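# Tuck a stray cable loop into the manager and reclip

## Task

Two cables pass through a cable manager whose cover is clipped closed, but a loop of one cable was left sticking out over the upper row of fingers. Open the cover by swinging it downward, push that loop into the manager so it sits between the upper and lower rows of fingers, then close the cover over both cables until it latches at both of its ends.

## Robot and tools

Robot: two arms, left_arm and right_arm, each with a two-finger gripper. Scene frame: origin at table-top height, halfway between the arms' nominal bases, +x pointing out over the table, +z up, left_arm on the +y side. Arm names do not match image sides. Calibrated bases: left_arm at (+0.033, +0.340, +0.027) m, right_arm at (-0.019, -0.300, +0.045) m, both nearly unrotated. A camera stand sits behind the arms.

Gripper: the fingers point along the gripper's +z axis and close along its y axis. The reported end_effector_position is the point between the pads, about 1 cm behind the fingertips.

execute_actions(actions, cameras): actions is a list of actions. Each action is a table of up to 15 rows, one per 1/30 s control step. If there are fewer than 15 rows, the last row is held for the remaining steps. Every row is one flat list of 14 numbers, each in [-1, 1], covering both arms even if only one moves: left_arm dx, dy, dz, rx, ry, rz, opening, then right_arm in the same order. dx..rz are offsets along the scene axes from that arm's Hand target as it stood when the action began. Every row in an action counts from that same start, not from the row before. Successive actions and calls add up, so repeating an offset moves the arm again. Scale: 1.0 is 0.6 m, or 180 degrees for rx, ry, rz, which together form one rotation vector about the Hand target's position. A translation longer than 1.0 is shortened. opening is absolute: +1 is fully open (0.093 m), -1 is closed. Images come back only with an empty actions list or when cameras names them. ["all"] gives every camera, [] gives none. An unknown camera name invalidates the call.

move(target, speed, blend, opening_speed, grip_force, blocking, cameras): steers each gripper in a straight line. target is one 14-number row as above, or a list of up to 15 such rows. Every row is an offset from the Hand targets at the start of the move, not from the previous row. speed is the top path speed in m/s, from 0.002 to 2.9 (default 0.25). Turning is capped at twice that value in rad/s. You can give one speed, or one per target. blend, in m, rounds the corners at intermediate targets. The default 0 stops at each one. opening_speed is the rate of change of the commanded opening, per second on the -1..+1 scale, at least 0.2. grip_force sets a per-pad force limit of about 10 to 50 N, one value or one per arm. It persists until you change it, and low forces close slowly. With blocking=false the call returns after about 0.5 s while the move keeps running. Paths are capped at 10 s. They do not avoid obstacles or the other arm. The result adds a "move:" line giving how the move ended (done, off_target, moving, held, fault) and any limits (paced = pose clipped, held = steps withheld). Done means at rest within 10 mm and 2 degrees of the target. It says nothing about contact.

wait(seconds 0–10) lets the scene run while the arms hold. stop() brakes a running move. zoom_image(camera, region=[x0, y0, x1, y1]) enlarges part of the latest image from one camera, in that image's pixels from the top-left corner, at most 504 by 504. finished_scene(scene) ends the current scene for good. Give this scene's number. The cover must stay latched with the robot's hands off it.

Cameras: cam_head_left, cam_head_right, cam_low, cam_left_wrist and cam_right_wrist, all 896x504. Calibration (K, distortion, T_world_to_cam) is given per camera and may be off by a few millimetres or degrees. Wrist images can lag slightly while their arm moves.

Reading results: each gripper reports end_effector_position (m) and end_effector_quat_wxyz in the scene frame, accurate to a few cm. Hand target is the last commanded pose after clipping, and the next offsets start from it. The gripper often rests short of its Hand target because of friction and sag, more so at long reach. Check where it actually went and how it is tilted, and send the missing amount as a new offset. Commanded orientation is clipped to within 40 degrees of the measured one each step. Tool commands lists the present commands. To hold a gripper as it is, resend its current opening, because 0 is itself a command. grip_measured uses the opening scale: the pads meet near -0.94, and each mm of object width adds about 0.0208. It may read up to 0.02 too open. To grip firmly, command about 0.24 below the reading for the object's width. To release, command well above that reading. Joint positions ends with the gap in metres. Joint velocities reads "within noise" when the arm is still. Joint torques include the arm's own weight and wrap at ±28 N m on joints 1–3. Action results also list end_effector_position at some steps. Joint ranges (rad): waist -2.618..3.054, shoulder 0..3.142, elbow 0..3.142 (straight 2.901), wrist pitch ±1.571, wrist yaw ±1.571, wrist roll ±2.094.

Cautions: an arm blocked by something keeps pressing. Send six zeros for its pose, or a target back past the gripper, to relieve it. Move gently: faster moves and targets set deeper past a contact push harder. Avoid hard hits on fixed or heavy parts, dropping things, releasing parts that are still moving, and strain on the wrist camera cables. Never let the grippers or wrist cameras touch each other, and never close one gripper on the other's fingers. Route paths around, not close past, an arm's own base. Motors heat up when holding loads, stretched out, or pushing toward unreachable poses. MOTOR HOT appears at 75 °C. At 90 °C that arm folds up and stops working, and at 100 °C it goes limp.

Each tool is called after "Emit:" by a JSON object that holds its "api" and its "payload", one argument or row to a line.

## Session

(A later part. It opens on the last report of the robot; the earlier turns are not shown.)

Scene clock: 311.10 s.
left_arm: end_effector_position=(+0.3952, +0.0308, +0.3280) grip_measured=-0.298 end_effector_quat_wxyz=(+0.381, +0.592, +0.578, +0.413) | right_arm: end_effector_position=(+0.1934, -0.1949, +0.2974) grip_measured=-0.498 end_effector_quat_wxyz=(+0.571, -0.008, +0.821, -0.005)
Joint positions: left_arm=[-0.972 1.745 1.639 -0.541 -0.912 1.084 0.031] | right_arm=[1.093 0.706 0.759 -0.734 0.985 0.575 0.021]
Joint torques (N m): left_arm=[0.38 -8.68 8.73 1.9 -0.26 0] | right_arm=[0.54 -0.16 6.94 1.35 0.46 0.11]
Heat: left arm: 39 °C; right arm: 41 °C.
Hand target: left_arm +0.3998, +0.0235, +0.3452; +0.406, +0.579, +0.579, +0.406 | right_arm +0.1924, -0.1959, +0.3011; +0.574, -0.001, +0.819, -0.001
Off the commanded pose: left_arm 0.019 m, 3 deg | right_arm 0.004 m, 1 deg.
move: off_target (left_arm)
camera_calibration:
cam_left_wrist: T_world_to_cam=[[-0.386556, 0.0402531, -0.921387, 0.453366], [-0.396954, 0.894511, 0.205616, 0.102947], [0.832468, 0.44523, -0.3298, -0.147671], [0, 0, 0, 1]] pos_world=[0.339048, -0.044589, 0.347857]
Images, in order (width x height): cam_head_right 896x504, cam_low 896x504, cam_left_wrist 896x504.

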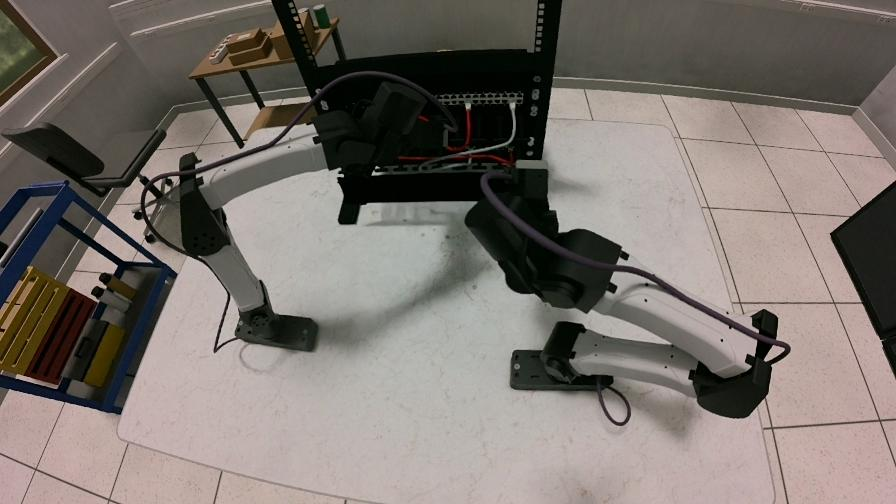

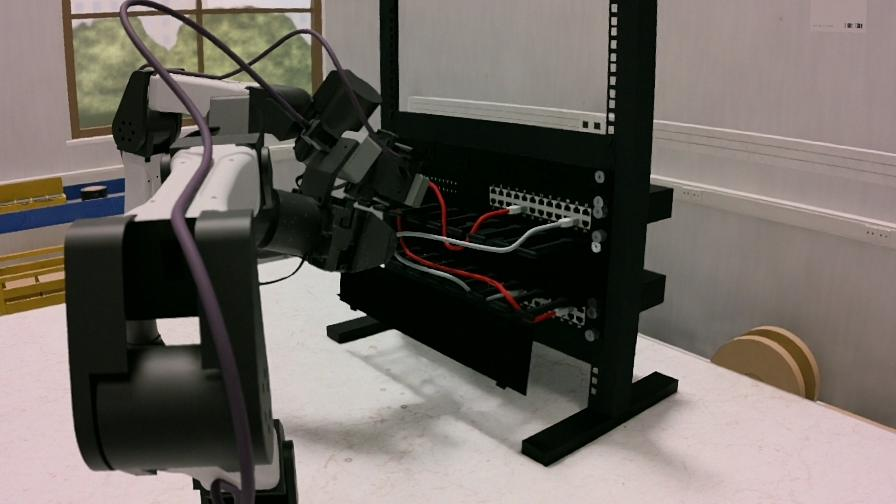

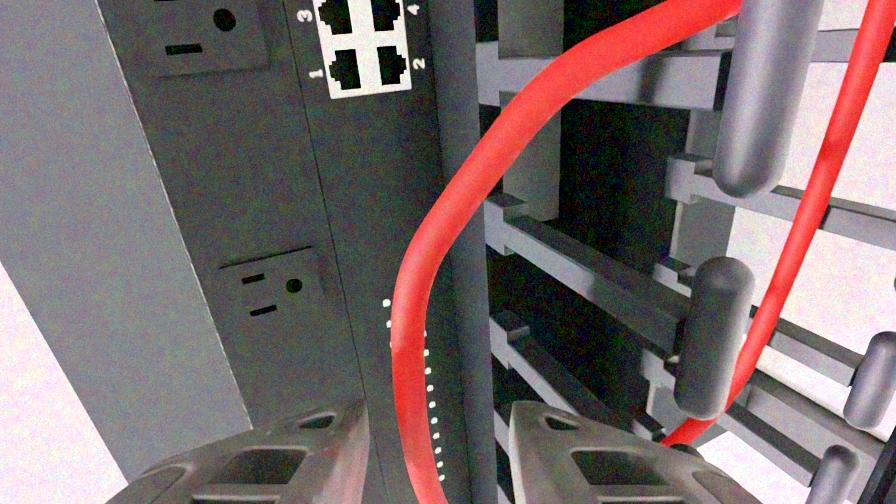

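Emit:
{"api": "move", "payload": {
  "target": [0.008,0,0.006,0,0,0,-1,0,0,0,0,0,0,-0.5],
  "cameras": ["cam_left_wrist"],
  "speed": 0.08,
  "grip_force": 25
}}

Scene clock: 316.10 s.
left_arm: end_effector_position=(+0.3988, +0.0277, +0.3341) grip_measured=-0.872 end_effector_quat_wxyz=(+0.388, +0.591, +0.577, +0.410) | right_arm: end_effector_position=(+0.1934, -0.1949, +0.2974) grip_measured=-0.498 end_effector_quat_wxyz=(+0.571, -0.008, +0.821, -0.005)
Joint positions: left_arm=[-0.967 1.756 1.669 -0.54 -0.902 1.094 0.003] | right_arm=[1.093 0.706 0.759 -0.734 0.985 0.575 0.021]
Joint torques (N m): left_arm=[0.9 -8.64 8.64 1.85 -0.24 -0.01] | right_arm=[0.55 -0.02 6.9 1.37 0.46 0.12]
Heat: left arm: 39 °C; right arm: 41 °C.
Hand target: left_arm +0.4046, +0.0235, +0.3487; +0.406, +0.579, +0.579, +0.406 | right_arm +0.1924, -0.1959, +0.3011; +0.574, -0.001, +0.819, -0.001
Off the commanded pose: left_arm 0.016 m, 3 deg | right_arm 0.004 m, 1 deg.
grip_force (N): 25, 25
move: off_target (left_arm)
camera_calibration:
cam_left_wrist: T_world_to_cam=[[-0.381369, 0.0333176, -0.923822, 0.459451], [-0.391752, 0.899352, 0.194156, 0.10755], [0.83731, 0.435954, -0.329932, -0.148772], [0, 0, 0, 1]] pos_world=[0.341922, -0.0471756, 0.354485]
Images, in order (width x height): cam_left_wrist 896x504.

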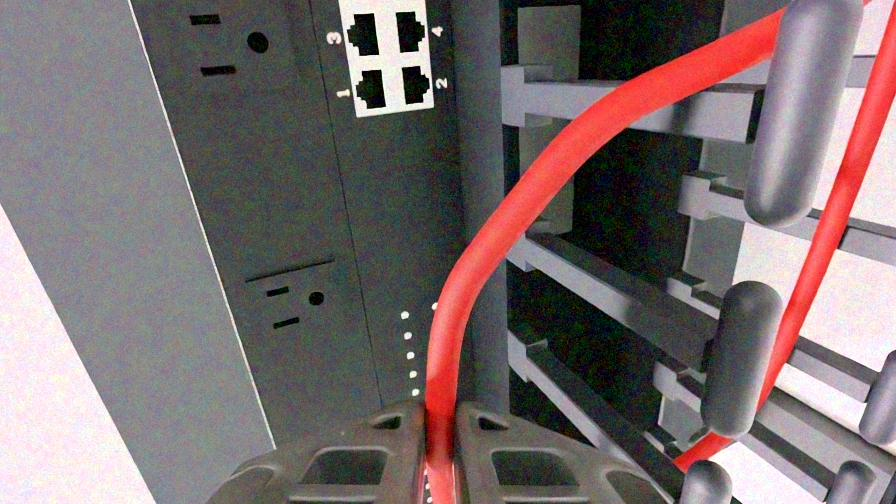

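Emit:
{"api": "move", "payload": {
  "target": [
    [-0.07,0,0.01,0,0,0,-1,0,0,0,0,0,0,-0.5],
    [-0.125,0,-0.02,0,-0.05,0,-1,0,0,0,0,0,0,-0.5]
  ],
  "cameras": ["cam_left_wrist","cam_right_wrist","cam_low"],
  "speed": 0.08,
  "grip_force": 35
}}

Scene clock: 323.80 s.
left_arm: end_effector_position=(+0.3362, +0.0185, +0.3211) grip_measured=-0.910 end_effector_quat_wxyz=(+0.432, +0.557, +0.544, +0.454) | right_arm: end_effector_position=(+0.1934, -0.1949, +0.2974) grip_measured=-0.498 end_effector_quat_wxyz=(+0.571, -0.008, +0.821, -0.005)
Joint positions: left_arm=[-1.148 1.631 1.349 -0.239 -1.127 1.13 0.002] | right_arm=[1.093 0.706 0.759 -0.734 0.985 0.575 0.021]
Joint torques (N m): left_arm=[-0.59 -12.01 4.7 1.81 -0.4 -0.03] | right_arm=[0.53 0.01 6.79 1.32 0.43 0.15]
Heat: left arm: 41 °C; right arm: 41 °C.
Hand target: left_arm +0.3295, +0.0234, +0.3367; +0.450, +0.546, +0.545, +0.450 | right_arm +0.1924, -0.1959, +0.3011; +0.574, -0.001, +0.819, -0.001
Off the commanded pose: left_arm 0.018 m, 3 deg | right_arm 0.004 m, 1 deg.
grip_force (N): 35, 35
move: off_target (left_arm)
camera_calibration:
cam_left_wrist: T_world_to_cam=[[-0.231872, 0.0331825, -0.97218, 0.389159], [-0.415687, 0.900188, 0.129869, 0.122557], [0.879454, 0.434236, -0.194934, -0.154212], [0, 0, 0, 1]] pos_world=[0.276803, -0.0562736, 0.332355]
cam_right_wrist: T_world_to_cam=[[-0.000121175, -0.999975, 0.00705418, -0.195098], [-0.706453, -0.00490706, -0.707743, 0.386942], [0.70776, -0.00506921, -0.706435, 0.153279], [0, 0, 0, 1]] pos_world=[0.164848, -0.192417, 0.383513]
Images, in order (width x height): cam_low 896x504, cam_left_wrist 896x504, cam_right_wrist 896x504.

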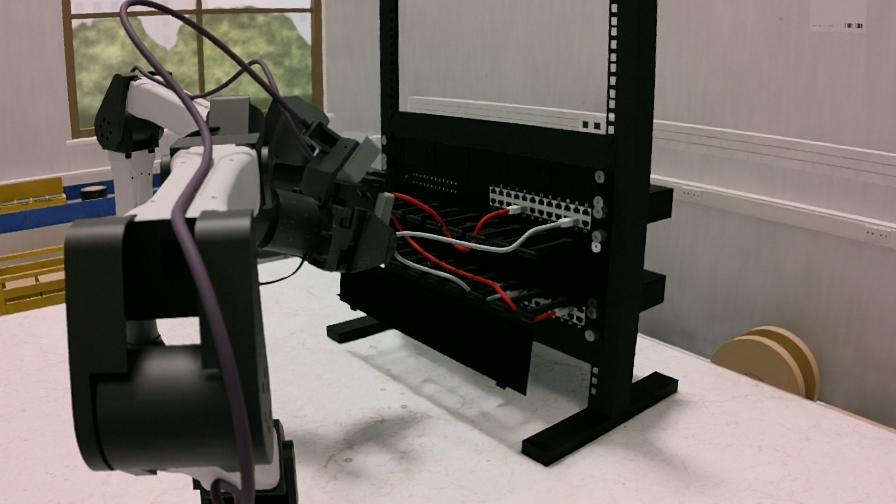

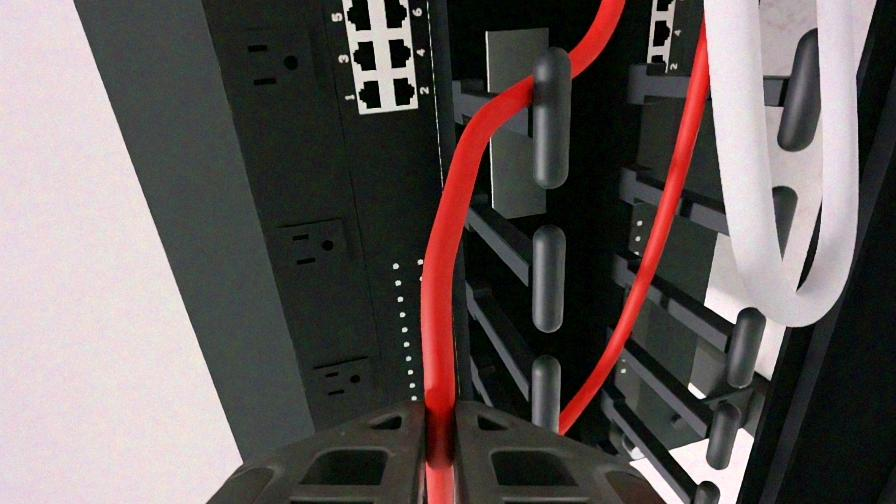

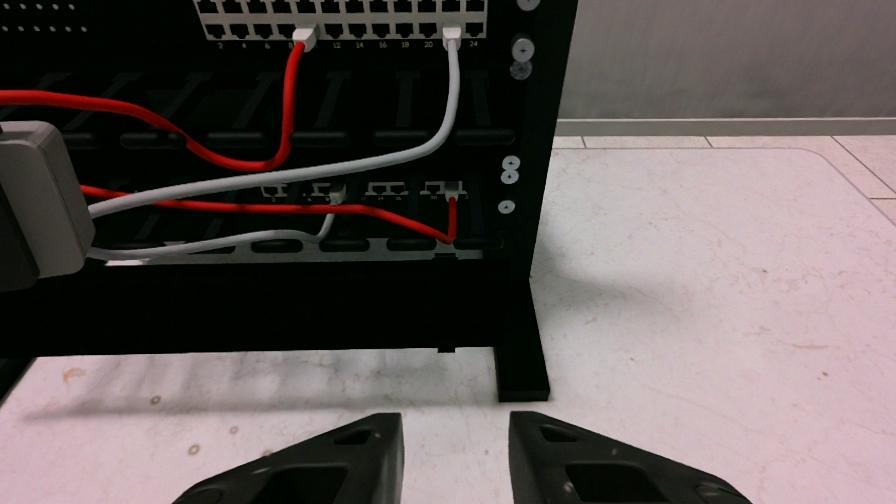

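Emit:
{"api": "move", "payload": {
  "target": [
    [-0.02,0,-0.05,0,-0.03,0,-1,0,0,0,0,0,0,-0.5],
    [-0.01,0.005,-0.125,0,-0.06,0,-1,0,0,0,0,0,0,-0.5]
  ],
  "cameras": ["cam_left_wrist","cam_right_wrist"],
  "speed": 0.08
}}

Scene clock: 329.97 s.
left_arm: end_effector_position=(+0.3230, +0.0252, +0.2748) grip_measured=-0.910 end_effector_quat_wxyz=(+0.514, +0.488, +0.506, +0.491) | right_arm: end_effector_position=(+0.1934, -0.1949, +0.2974) grip_measured=-0.498 end_effector_quat_wxyz=(+0.571, -0.008, +0.821, -0.005)
Joint positions: left_arm=[-1.184 1.677 0.885 0.821 -1.198 1.557 0.002] | right_arm=[1.093 0.706 0.759 -0.734 0.985 0.575 0.021]
Joint torques (N m): left_arm=[0.47 -6.39 3.59 1.68 -0.05 -0.05] | right_arm=[0.64 -0.09 6.82 1.37 0.44 0.09]
Heat: left arm: 42 °C; right arm: 41 °C.
Hand target: left_arm +0.3236, +0.0265, +0.2618; +0.500, +0.501, +0.500, +0.499 | right_arm +0.1924, -0.1959, +0.3011; +0.574, -0.001, +0.819, -0.001
Off the commanded pose: left_arm 0.013 m, 2 deg | right_arm 0.004 m, 1 deg.
grip_force (N): 35, 35
move: off_target (left_arm)
camera_calibration:
cam_left_wrist: T_world_to_cam=[[-0.00852088, -0.0411239, -0.999118, 0.278054], [-0.417799, 0.90791, -0.0338066, 0.162495], [0.908499, 0.417143, -0.0249177, -0.210198], [0, 0, 0, 1]] pos_world=[0.261224, -0.0484135, 0.278064]
cam_right_wrist: T_world_to_cam=[[-0.000121175, -0.999975, 0.00705418, -0.195098], [-0.706453, -0.00490706, -0.707743, 0.386942], [0.70776, -0.00506921, -0.706435, 0.153279], [0, 0, 0, 1]] pos_world=[0.164848, -0.192417, 0.383513]
Images, in order (width x height): cam_left_wrist 896x504, cam_right_wrist 896x504.

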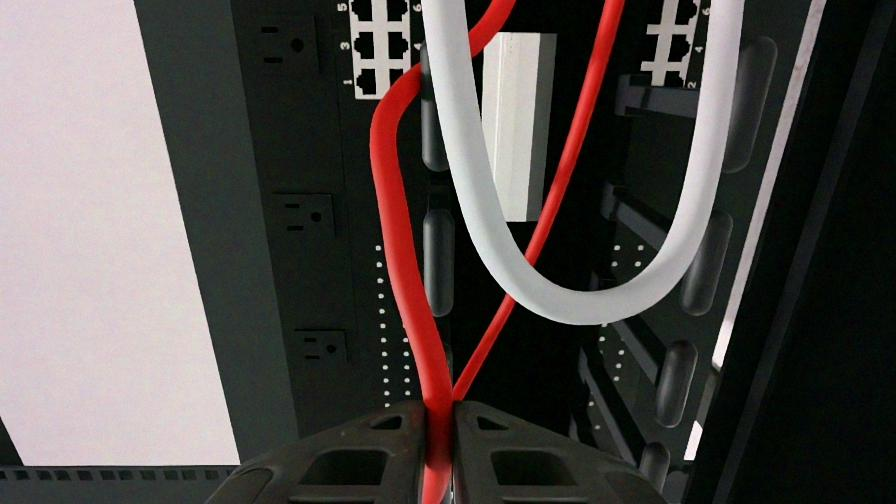

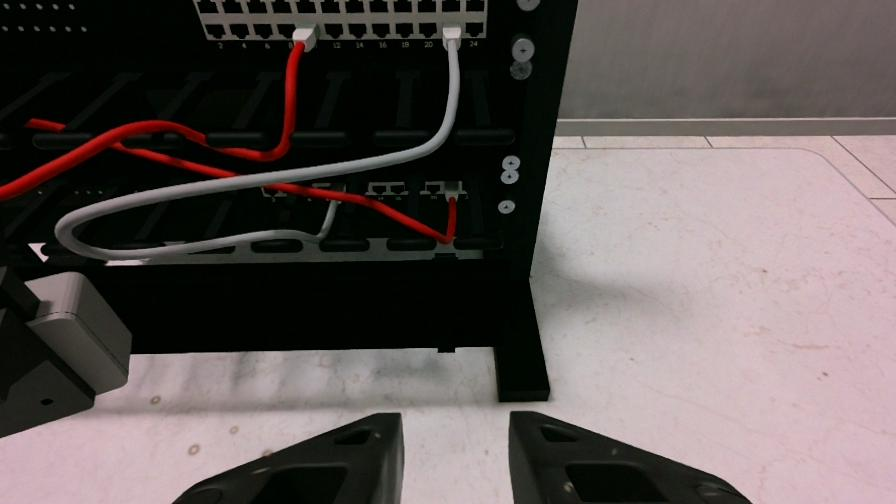

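Emit:
{"api": "move", "payload": {
  "target": [
    [-0.01,0.02,-0.04,0,0,0,-1,0,0,0,0,0,0,-0.5],
    [-0.01,0.02,-0.08,0,0,0,-1,0,0,0,0,0,0,-0.5]
  ],
  "cameras": ["cam_left_wrist","cam_right_wrist","cam_low"],
  "speed": 0.08
}}

Scene clock: 337.17 s.
left_arm: end_effector_position=(+0.3187, +0.0330, +0.2320) grip_measured=-0.910 end_effector_quat_wxyz=(+0.525, +0.486, +0.504, +0.484) | right_arm: end_effector_position=(+0.1934, -0.1949, +0.2974) grip_measured=-0.498 end_effector_quat_wxyz=(+0.571, -0.008, +0.821, -0.005)
Joint positions: left_arm=[-1.184 1.76 0.753 1.058 -1.18 1.56 0.002] | right_arm=[1.093 0.706 0.759 -0.734 0.985 0.575 0.021]
Joint torques (N m): left_arm=[0.18 -5.68 2.56 1.61 -0.24 -0.05] | right_arm=[0.64 -0.08 6.8 1.34 0.42 0.12]
Heat: left arm: 41 °C; right arm: 41 °C.
Hand target: left_arm +0.3176, +0.0385, +0.2137; +0.499, +0.501, +0.500, +0.499 | right_arm +0.1924, -0.1959, +0.3011; +0.574, -0.001, +0.819, -0.001
Off the commanded pose: left_arm 0.019 m, 4 deg | right_arm 0.004 m, 1 deg.
grip_force (N): 35, 35
move: off_target (left_arm)
camera_calibration:
cam_left_wrist: T_world_to_cam=[[-0.000770092, -0.0584439, -0.99829, 0.233399], [-0.401167, 0.914457, -0.0532265, 0.151134], [0.916005, 0.40044, -0.02415, -0.212723], [0, 0, 0, 1]] pos_world=[0.255665, -0.0393818, 0.235907]
cam_right_wrist: T_world_to_cam=[[-0.000121175, -0.999975, 0.00705418, -0.195098], [-0.706453, -0.00490706, -0.707743, 0.386942], [0.70776, -0.00506921, -0.706435, 0.153279], [0, 0, 0, 1]] pos_world=[0.164848, -0.192417, 0.383513]
Images, in order (width x height): cam_low 896x504, cam_left_wrist 896x504, cam_right_wrist 896x504.

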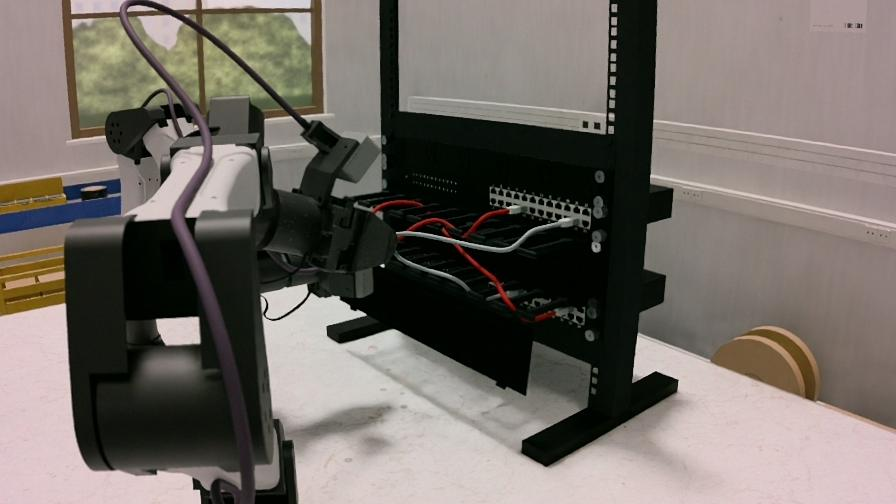

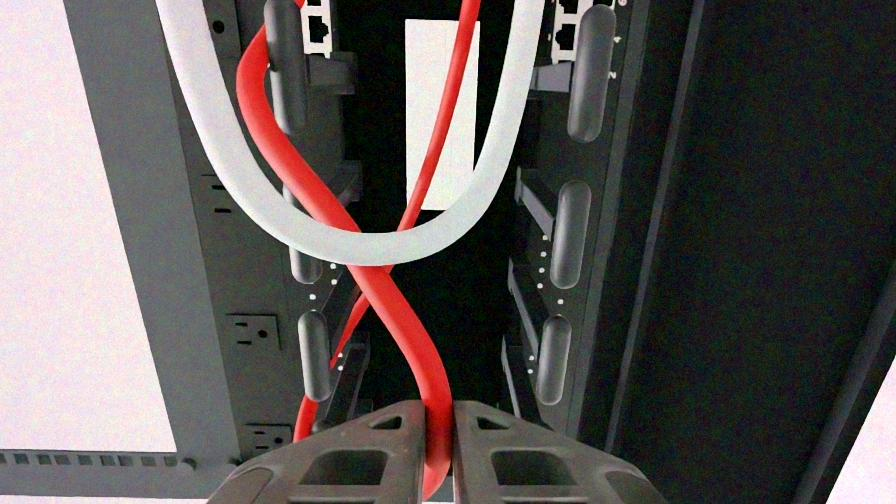

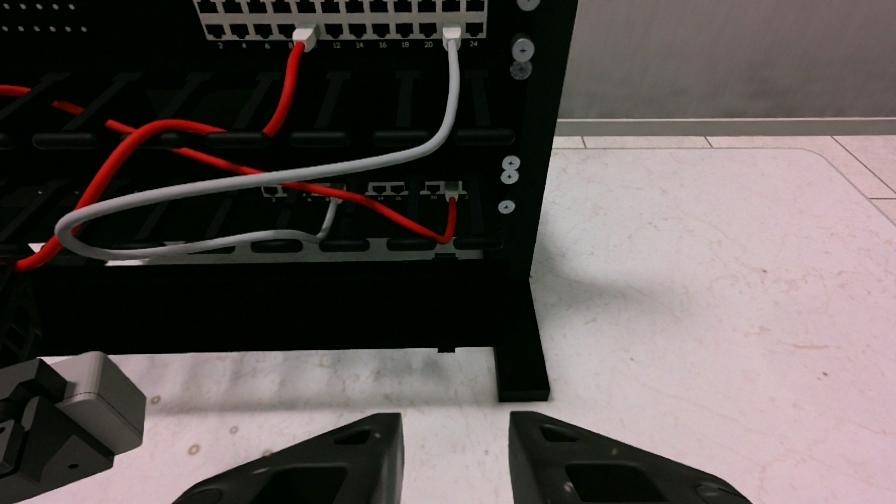

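Emit:
{"api": "execute_actions", "payload": {
  "actions": [],
  "cameras": ["cam_head_left","cam_head_right","cam_low","cam_right_wrist"]
}}

Emit:
{"api": "zoom_image", "payload": {
  "camera": "cam_head_left",
  "region": [330, 90, 560, 220]
}}

Emit:
{"api": "zoom_image", "payload": {
  "camera": "cam_low",
  "region": [350, 160, 600, 340]
}}

Emit:
{"api": "zoom_image", "payload": {
  "camera": "cam_right_wrist",
  "region": [0, 40, 300, 300]
}}

Scene clock: 350.73 s.
left_arm: end_effector_position=(+0.3187, +0.0330, +0.2320) grip_measured=-0.910 end_effector_quat_wxyz=(+0.525, +0.486, +0.504, +0.484) | right_arm: end_effector_position=(+0.1934, -0.1949, +0.2974) grip_measured=-0.498 end_effector_quat_wxyz=(+0.571, -0.008, +0.821, -0.005)
Joint positions: left_arm=[-1.184 1.76 0.753 1.058 -1.18 1.56 0.002] | right_arm=[1.093 0.706 0.759 -0.734 0.985 0.575 0.021]
Joint velocities: within noise
Joint torques (N m): left_arm=[0.14 -5.65 2.59 1.62 -0.24 -0.06] | right_arm=[0.55 -0.09 6.87 1.33 0.44 0.08]
Motor temperatures (°C): left_arm=[24 40 36 33 23 23 29] | right_arm=[25 33 40 29 28 24 26]
Heat: left arm: 40 °C; right arm: 40 °C.
Hand target: left_arm +0.3176, +0.0385, +0.2137; +0.499, +0.501, +0.500, +0.499 | right_arm +0.1924, -0.1959, +0.3011; +0.574, -0.001, +0.819, -0.001
Tool commands: left_gripper/opening=-1.0 right_gripper/opening=-0.5
Off the commanded pose: left_arm 0.019 m, 4 deg | right_arm 0.004 m, 1 deg.
grip_force (N): 35, 35
camera_calibration:
cam_right_wrist: T_world_to_cam=[[-0.000121175, -0.999975, 0.00705418, -0.195098], [-0.706453, -0.00490706, -0.707743, 0.386942], [0.70776, -0.00506921, -0.706435, 0.153279], [0, 0, 0, 1]] pos_world=[0.164848, -0.192417, 0.383513]
Images, in order (width x height): cam_head_left 896x504, cam_head_right 896x504, cam_low 896x504, cam_right_wrist 896x504.

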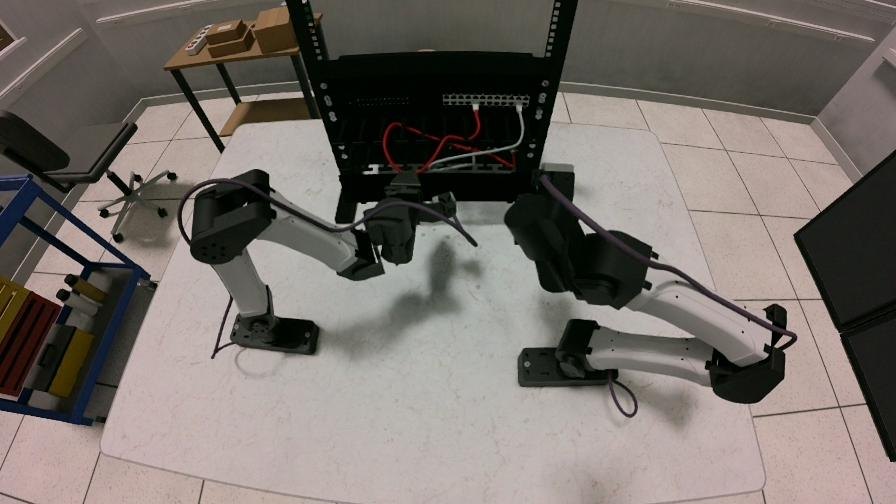

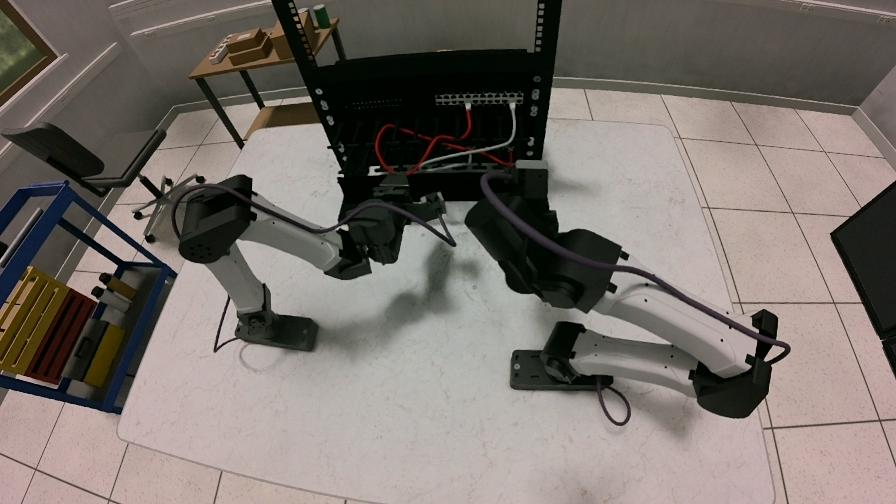

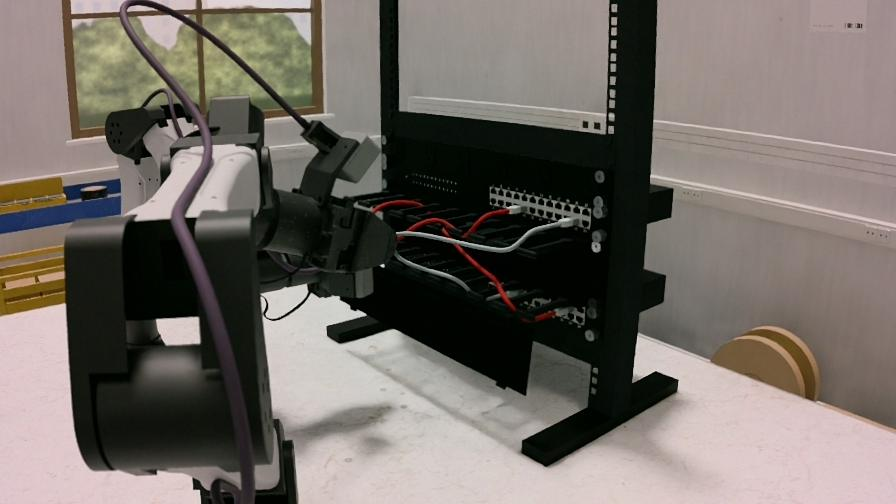

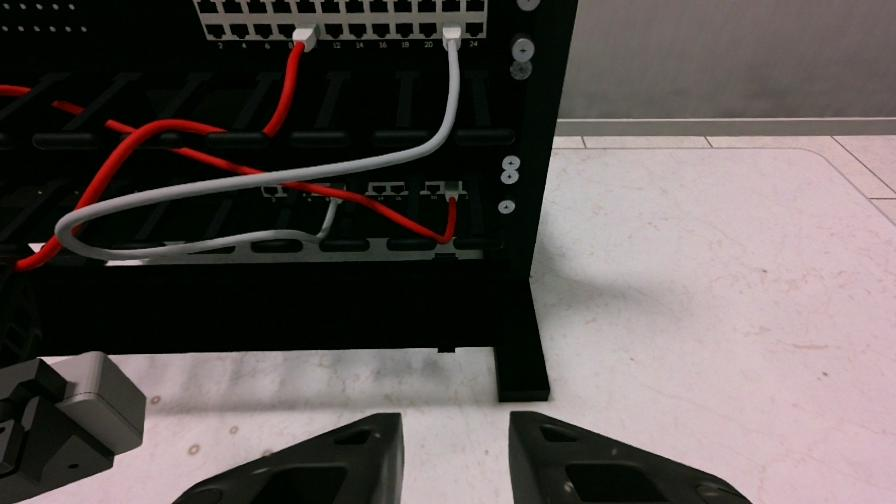

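Scaled by 2.191.

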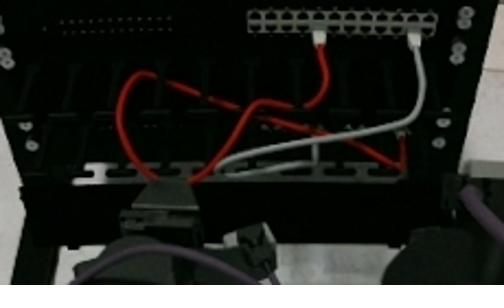

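Scaled by 2.016.

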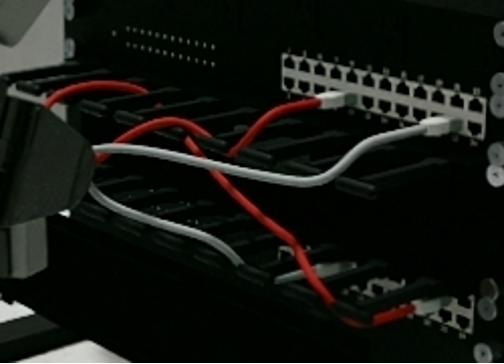

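Scaled by 1.680.

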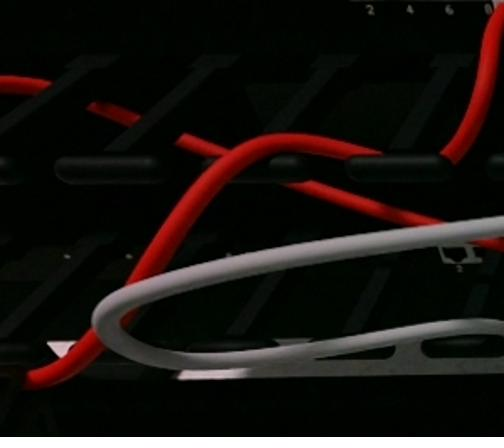

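Emit:
{"api": "move", "payload": {
  "target": [
    [-0.01,0,0.12,0,0,0,-1,0,0,0,0,0,0,-0.5],
    [-0.02,0.06,0.12,0,0,0,-1,0,0,0,0,0,0,-0.5]
  ],
  "cameras": ["cam_left_wrist","cam_right_wrist"],
  "speed": 0.08
}}

Scene clock: 385.40 s.
left_arm: end_effector_position=(+0.3070, +0.0539, +0.2825) grip_measured=-0.910 end_effector_quat_wxyz=(+0.513, +0.520, +0.480, +0.486) | right_arm: end_effector_position=(+0.1934, -0.1949, +0.2974) grip_measured=-0.498 end_effector_quat_wxyz=(+0.571, -0.008, +0.821, -0.005)
Joint positions: left_arm=[-1.185 1.49 0.751 0.736 -1.135 1.58 0.002] | right_arm=[1.093 0.706 0.759 -0.734 0.985 0.575 0.021]
Joint torques (N m): left_arm=[0.76 -9.76 3.51 1.58 -0.69 -0.22] | right_arm=[0.53 -0.05 6.95 1.33 0.46 0.14]
Heat: left arm: 39 °C; right arm: 41 °C.
Hand target: left_arm +0.3056, +0.0745, +0.2857; +0.500, +0.501, +0.500, +0.499 | right_arm +0.1924, -0.1959, +0.3011; +0.574, -0.001, +0.819, -0.001
Off the commanded pose: left_arm 0.021 m, 4 deg | right_arm 0.004 m, 1 deg.
grip_force (N): 35, 35
move: off_target (left_arm)
camera_calibration:
cam_left_wrist: T_world_to_cam=[[-0.0194815, 0.0134961, -0.999719, 0.287335], [-0.359318, 0.933009, 0.0195976, 0.0955506], [0.933012, 0.359599, -0.0133271, -0.215119], [0, 0, 0, 1]] pos_world=[0.24064, -0.0156709, 0.282515]
cam_right_wrist: T_world_to_cam=[[-0.000121175, -0.999975, 0.00705418, -0.195098], [-0.706453, -0.00490706, -0.707743, 0.386942], [0.70776, -0.00506921, -0.706435, 0.153279], [0, 0, 0, 1]] pos_world=[0.164848, -0.192417, 0.383513]
Images, in order (width x height): cam_left_wrist 896x504, cam_right_wrist 896x504.

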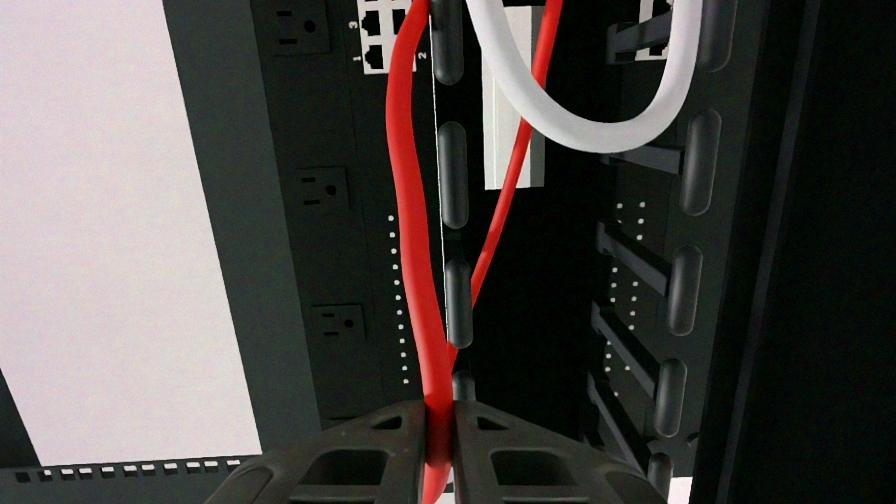

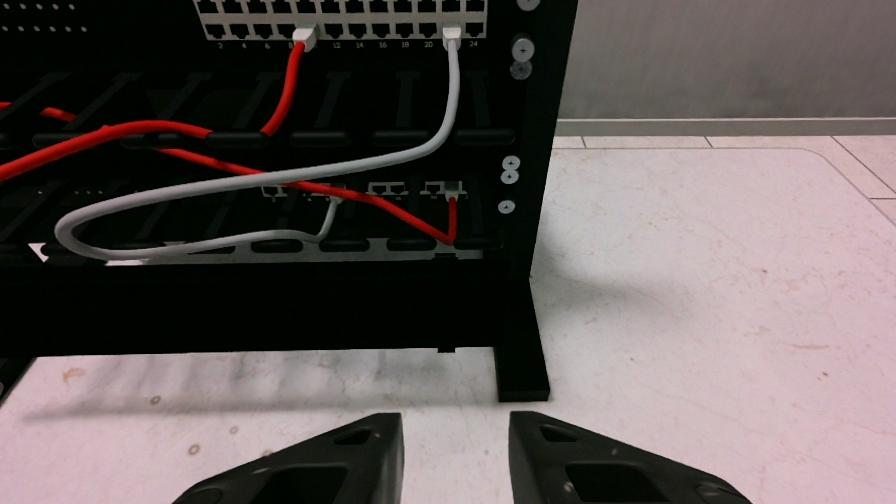

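Emit:
{"api": "move", "payload": {
  "target": [
    [0.05,-0.02,0.0,0,0,0,-1,0,0,0,0,0,0,-0.5],
    [0.05,-0.01,-0.10,0,0,0,-1,0,0,0,0,0,0,-0.5]
  ],
  "cameras": ["cam_left_wrist","cam_right_wrist","cam_head_left"],
  "speed": 0.08
}}

Emit:
{"api": "zoom_image", "payload": {
  "camera": "cam_head_left",
  "region": [330, 90, 560, 220]
}}

Scene clock: 390.43 s.
left_arm: end_effector_position=(+0.3326, +0.0575, +0.2434) grip_measured=-0.910 end_effector_quat_wxyz=(+0.528, +0.494, +0.494, +0.483) | right_arm: end_effector_position=(+0.1934, -0.1949, +0.2974) grip_measured=-0.498 end_effector_quat_wxyz=(+0.571, -0.008, +0.821, -0.005)
Joint positions: left_arm=[-1.107 1.657 0.688 1.02 -1.081 1.57 0.002] | right_arm=[1.093 0.706 0.759 -0.734 0.985 0.575 0.021]
Joint torques (N m): left_arm=[1.35 -5.3 2.7 1.63 -0.34 -0.13] | right_arm=[0.59 -0.14 6.87 1.36 0.44 0.17]
Heat: left arm: 39 °C; right arm: 41 °C.
Hand target: left_arm +0.3355, +0.0685, +0.2257; +0.499, +0.501, +0.500, +0.499 | right_arm +0.1924, -0.1959, +0.3011; +0.574, -0.001, +0.819, -0.001
Off the commanded pose: left_arm 0.021 m, 4 deg | right_arm 0.004 m, 1 deg.
grip_force (N): 35, 35
move: off_target (left_arm)
camera_calibration:
cam_left_wrist: T_world_to_cam=[[0.00295256, -0.0469392, -0.998893, 0.244467], [-0.380553, 0.923686, -0.04453, 0.125439], [0.924754, 0.380264, -0.0151356, -0.238854], [0, 0, 0, 1]] pos_world=[0.267895, -0.0135638, 0.246167]
cam_right_wrist: T_world_to_cam=[[-0.000121175, -0.999975, 0.00705418, -0.195098], [-0.706453, -0.00490706, -0.707743, 0.386942], [0.70776, -0.00506921, -0.706435, 0.153279], [0, 0, 0, 1]] pos_world=[0.164848, -0.192417, 0.383513]
Images, in order (width x height): cam_head_left 896x504, cam_left_wrist 896x504, cam_right_wrist 896x504.

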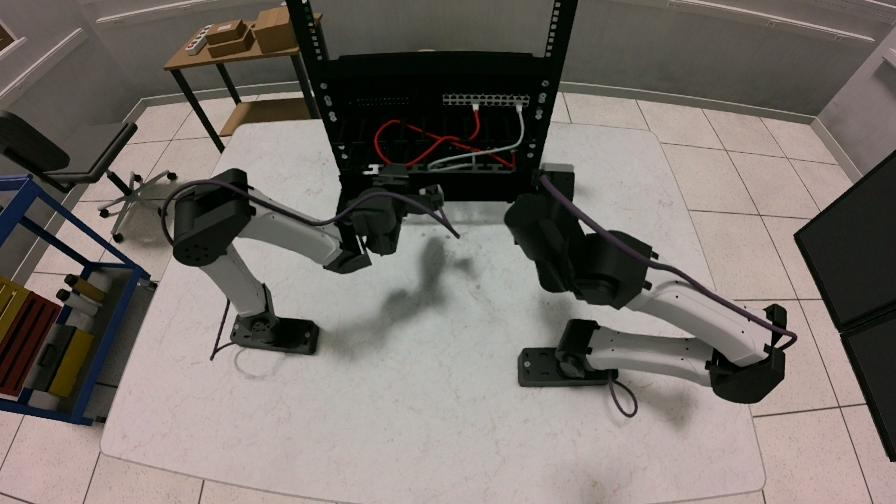

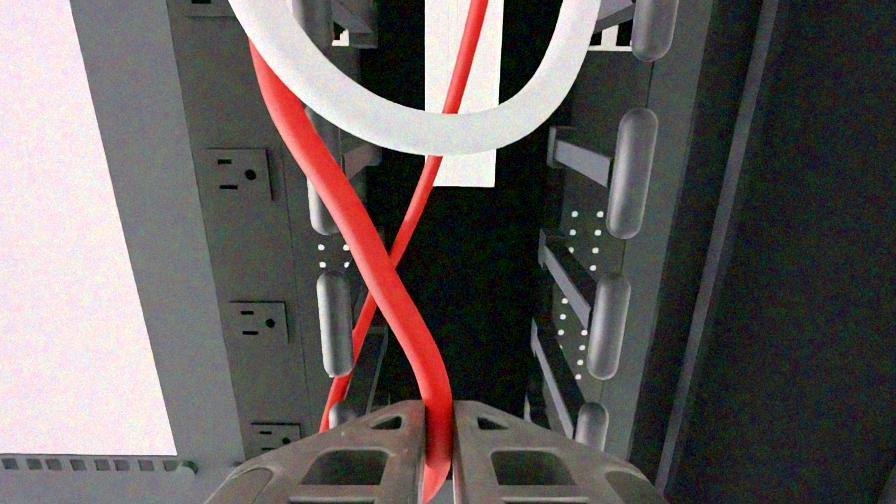

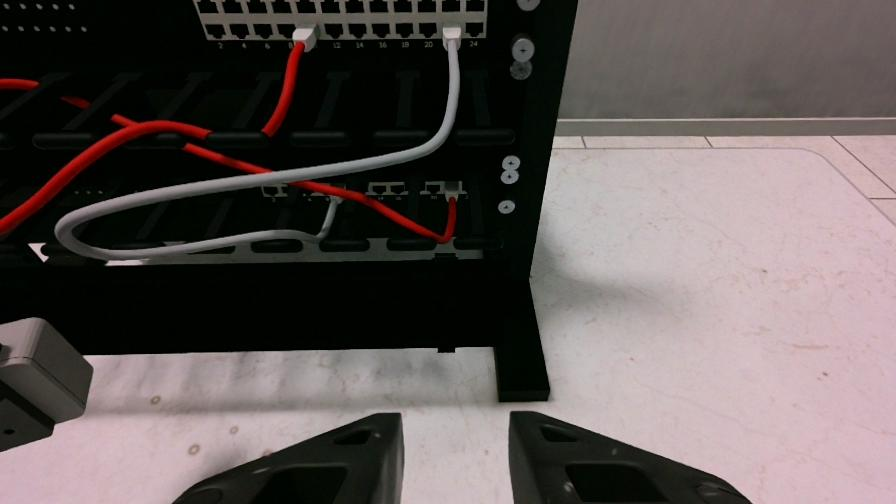

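Scaled by 2.191.

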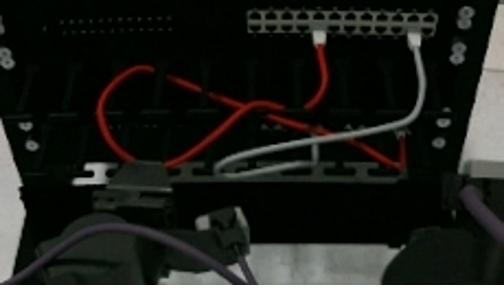

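Emit:
{"api": "move", "payload": {
  "target": [
    [0.0,-0.02,0.14,0,0,0,-1,0,0,0,0,0,0,-0.5],
    [0.06,-0.05,0.15,0,0.1,0,-1,0,0,0,0,0,0,-0.5],
    [0.06,-0.05,0.15,0,0.1,0,-0.2,0,0,0,0,0,0,-0.5],
    [-0.08,-0.05,0.18,0,0.1,0,-0.2,0,0,0,0,0,0,-0.5]
  ],
  "cameras": ["cam_left_wrist","cam_right_wrist","cam_head_left"],
  "speed": 0.12
}}

Emit:
{"api": "zoom_image", "payload": {
  "camera": "cam_head_left",
  "region": [330, 90, 560, 220]
}}

Scene clock: 407.40 s.
left_arm: end_effector_position=(+0.2882, +0.0367, +0.3089) grip_measured=-0.202 end_effector_quat_wxyz=(+0.389, +0.596, +0.561, +0.422) | right_arm: end_effector_position=(+0.1934, -0.1949, +0.2974) grip_measured=-0.498 end_effector_quat_wxyz=(+0.571, -0.008, +0.821, -0.005)
Joint positions: left_arm=[-1.246 1.579 1.415 -0.73 -1.118 0.801 0.036] | right_arm=[1.093 0.706 0.759 -0.734 0.985 0.575 0.021]
Joint torques (N m): left_arm=[0.02 -9.68 8.29 1.28 -0.66 -0.18] | right_arm=[0.51 -0.13 6.94 1.32 0.48 0.14]
Heat: left arm: 39 °C; right arm: 41 °C.
Hand target: left_arm +0.2876, +0.0386, +0.3338; +0.415, +0.573, +0.572, +0.415 | right_arm +0.1924, -0.1959, +0.3011; +0.574, -0.001, +0.819, -0.001
Off the commanded pose: left_arm 0.025 m, 4 deg | right_arm 0.004 m, 1 deg.
grip_force (N): 35, 35
move: off_target (left_arm)
camera_calibration:
cam_left_wrist: T_world_to_cam=[[-0.358597, 0.066158, -0.931145, 0.388234], [-0.381957, 0.899765, 0.211025, 0.0530057], [0.851773, 0.431331, -0.297383, -0.0825213], [0, 0, 0, 1]] pos_world=[0.229755, -0.0377835, 0.325776]
cam_right_wrist: T_world_to_cam=[[-0.000121175, -0.999975, 0.00705418, -0.195098], [-0.706453, -0.00490706, -0.707743, 0.386942], [0.70776, -0.00506921, -0.706435, 0.153279], [0, 0, 0, 1]] pos_world=[0.164848, -0.192417, 0.383513]
Images, in order (width x height): cam_head_left 896x504, cam_left_wrist 896x504, cam_right_wrist 896x504.

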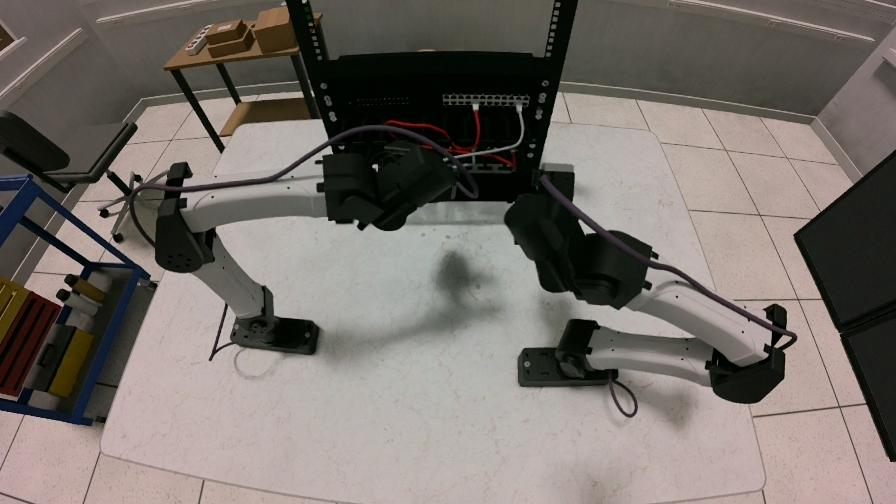

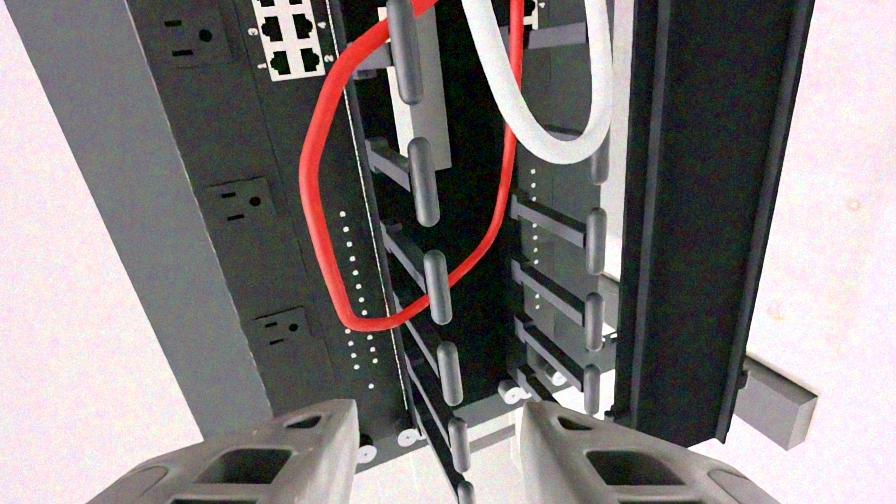

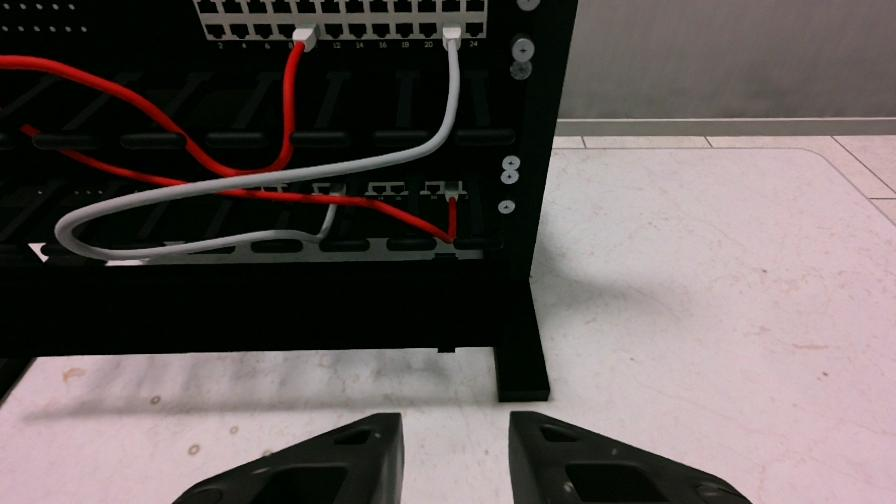

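Scaled by 2.191.

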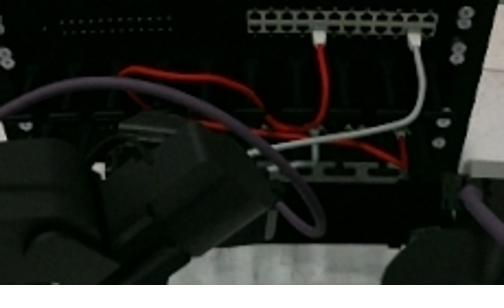

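Emit:
{"api": "move", "payload": {
  "target": [0.03,0.047,0.05,-0.429,0.117,0.264,-0.3,0,0,0,0,0,0,-0.5],
  "cameras": ["cam_left_wrist"],
  "speed": 0.2
}}

Scene clock: 427.37 s.
left_arm: end_effector_position=(+0.3029, +0.0682, +0.3579) grip_measured=-0.298 end_effector_quat_wxyz=(+0.379, +0.011, +0.925, +0.010) | right_arm: end_effector_position=(+0.1934, -0.1949, +0.2974) grip_measured=-0.498 end_effector_quat_wxyz=(+0.571, -0.008, +0.821, -0.005)
Joint positions: left_arm=[-1.046 1.784 2.162 -1.513 -0.666 -0.887 0.031] | right_arm=[1.093 0.706 0.759 -0.734 0.985 0.575 0.021]
Joint torques (N m): left_arm=[0.66 -7.04 6.9 1 -0.4 -0.17] | right_arm=[0.54 -0.03 6.83 1.35 0.45 0.12]
Heat: left arm: 40 °C; right arm: 41 °C.
Hand target: left_arm +0.3056, +0.0669, +0.3637; +0.383, +0.000, +0.924, +0.001 | right_arm +0.1924, -0.1959, +0.3011; +0.574, -0.001, +0.819, -0.001
Off the commanded pose: left_arm 0.007 m, 2 deg | right_arm 0.004 m, 1 deg.
grip_force (N): 35, 35
move: done
camera_calibration:
cam_left_wrist: T_world_to_cam=[[-0.0263341, -0.999576, -0.0124119, 0.0801881], [-0.942027, 0.0289688, -0.334283, 0.444093], [0.334501, 0.00288932, -0.942391, 0.322639], [0, 0, 0, 1]] pos_world=[0.312536, 0.0663571, 0.4535]
Images, in order (width x height): cam_left_wrist 896x504.

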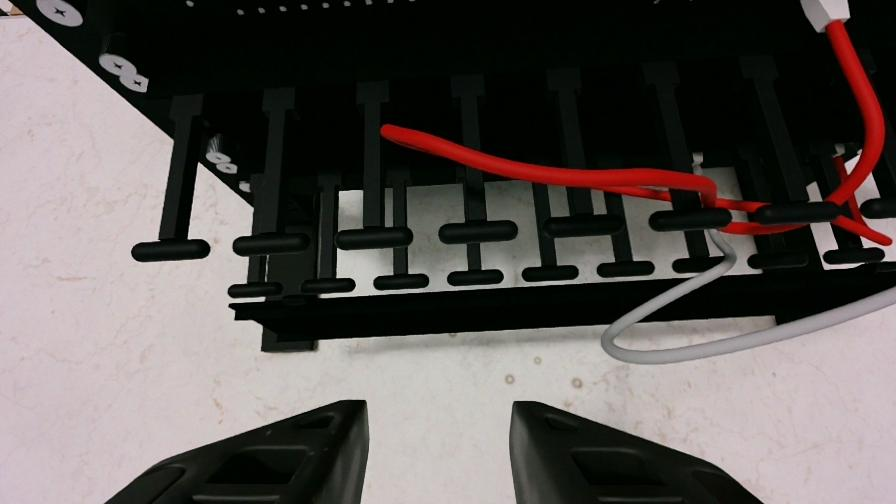

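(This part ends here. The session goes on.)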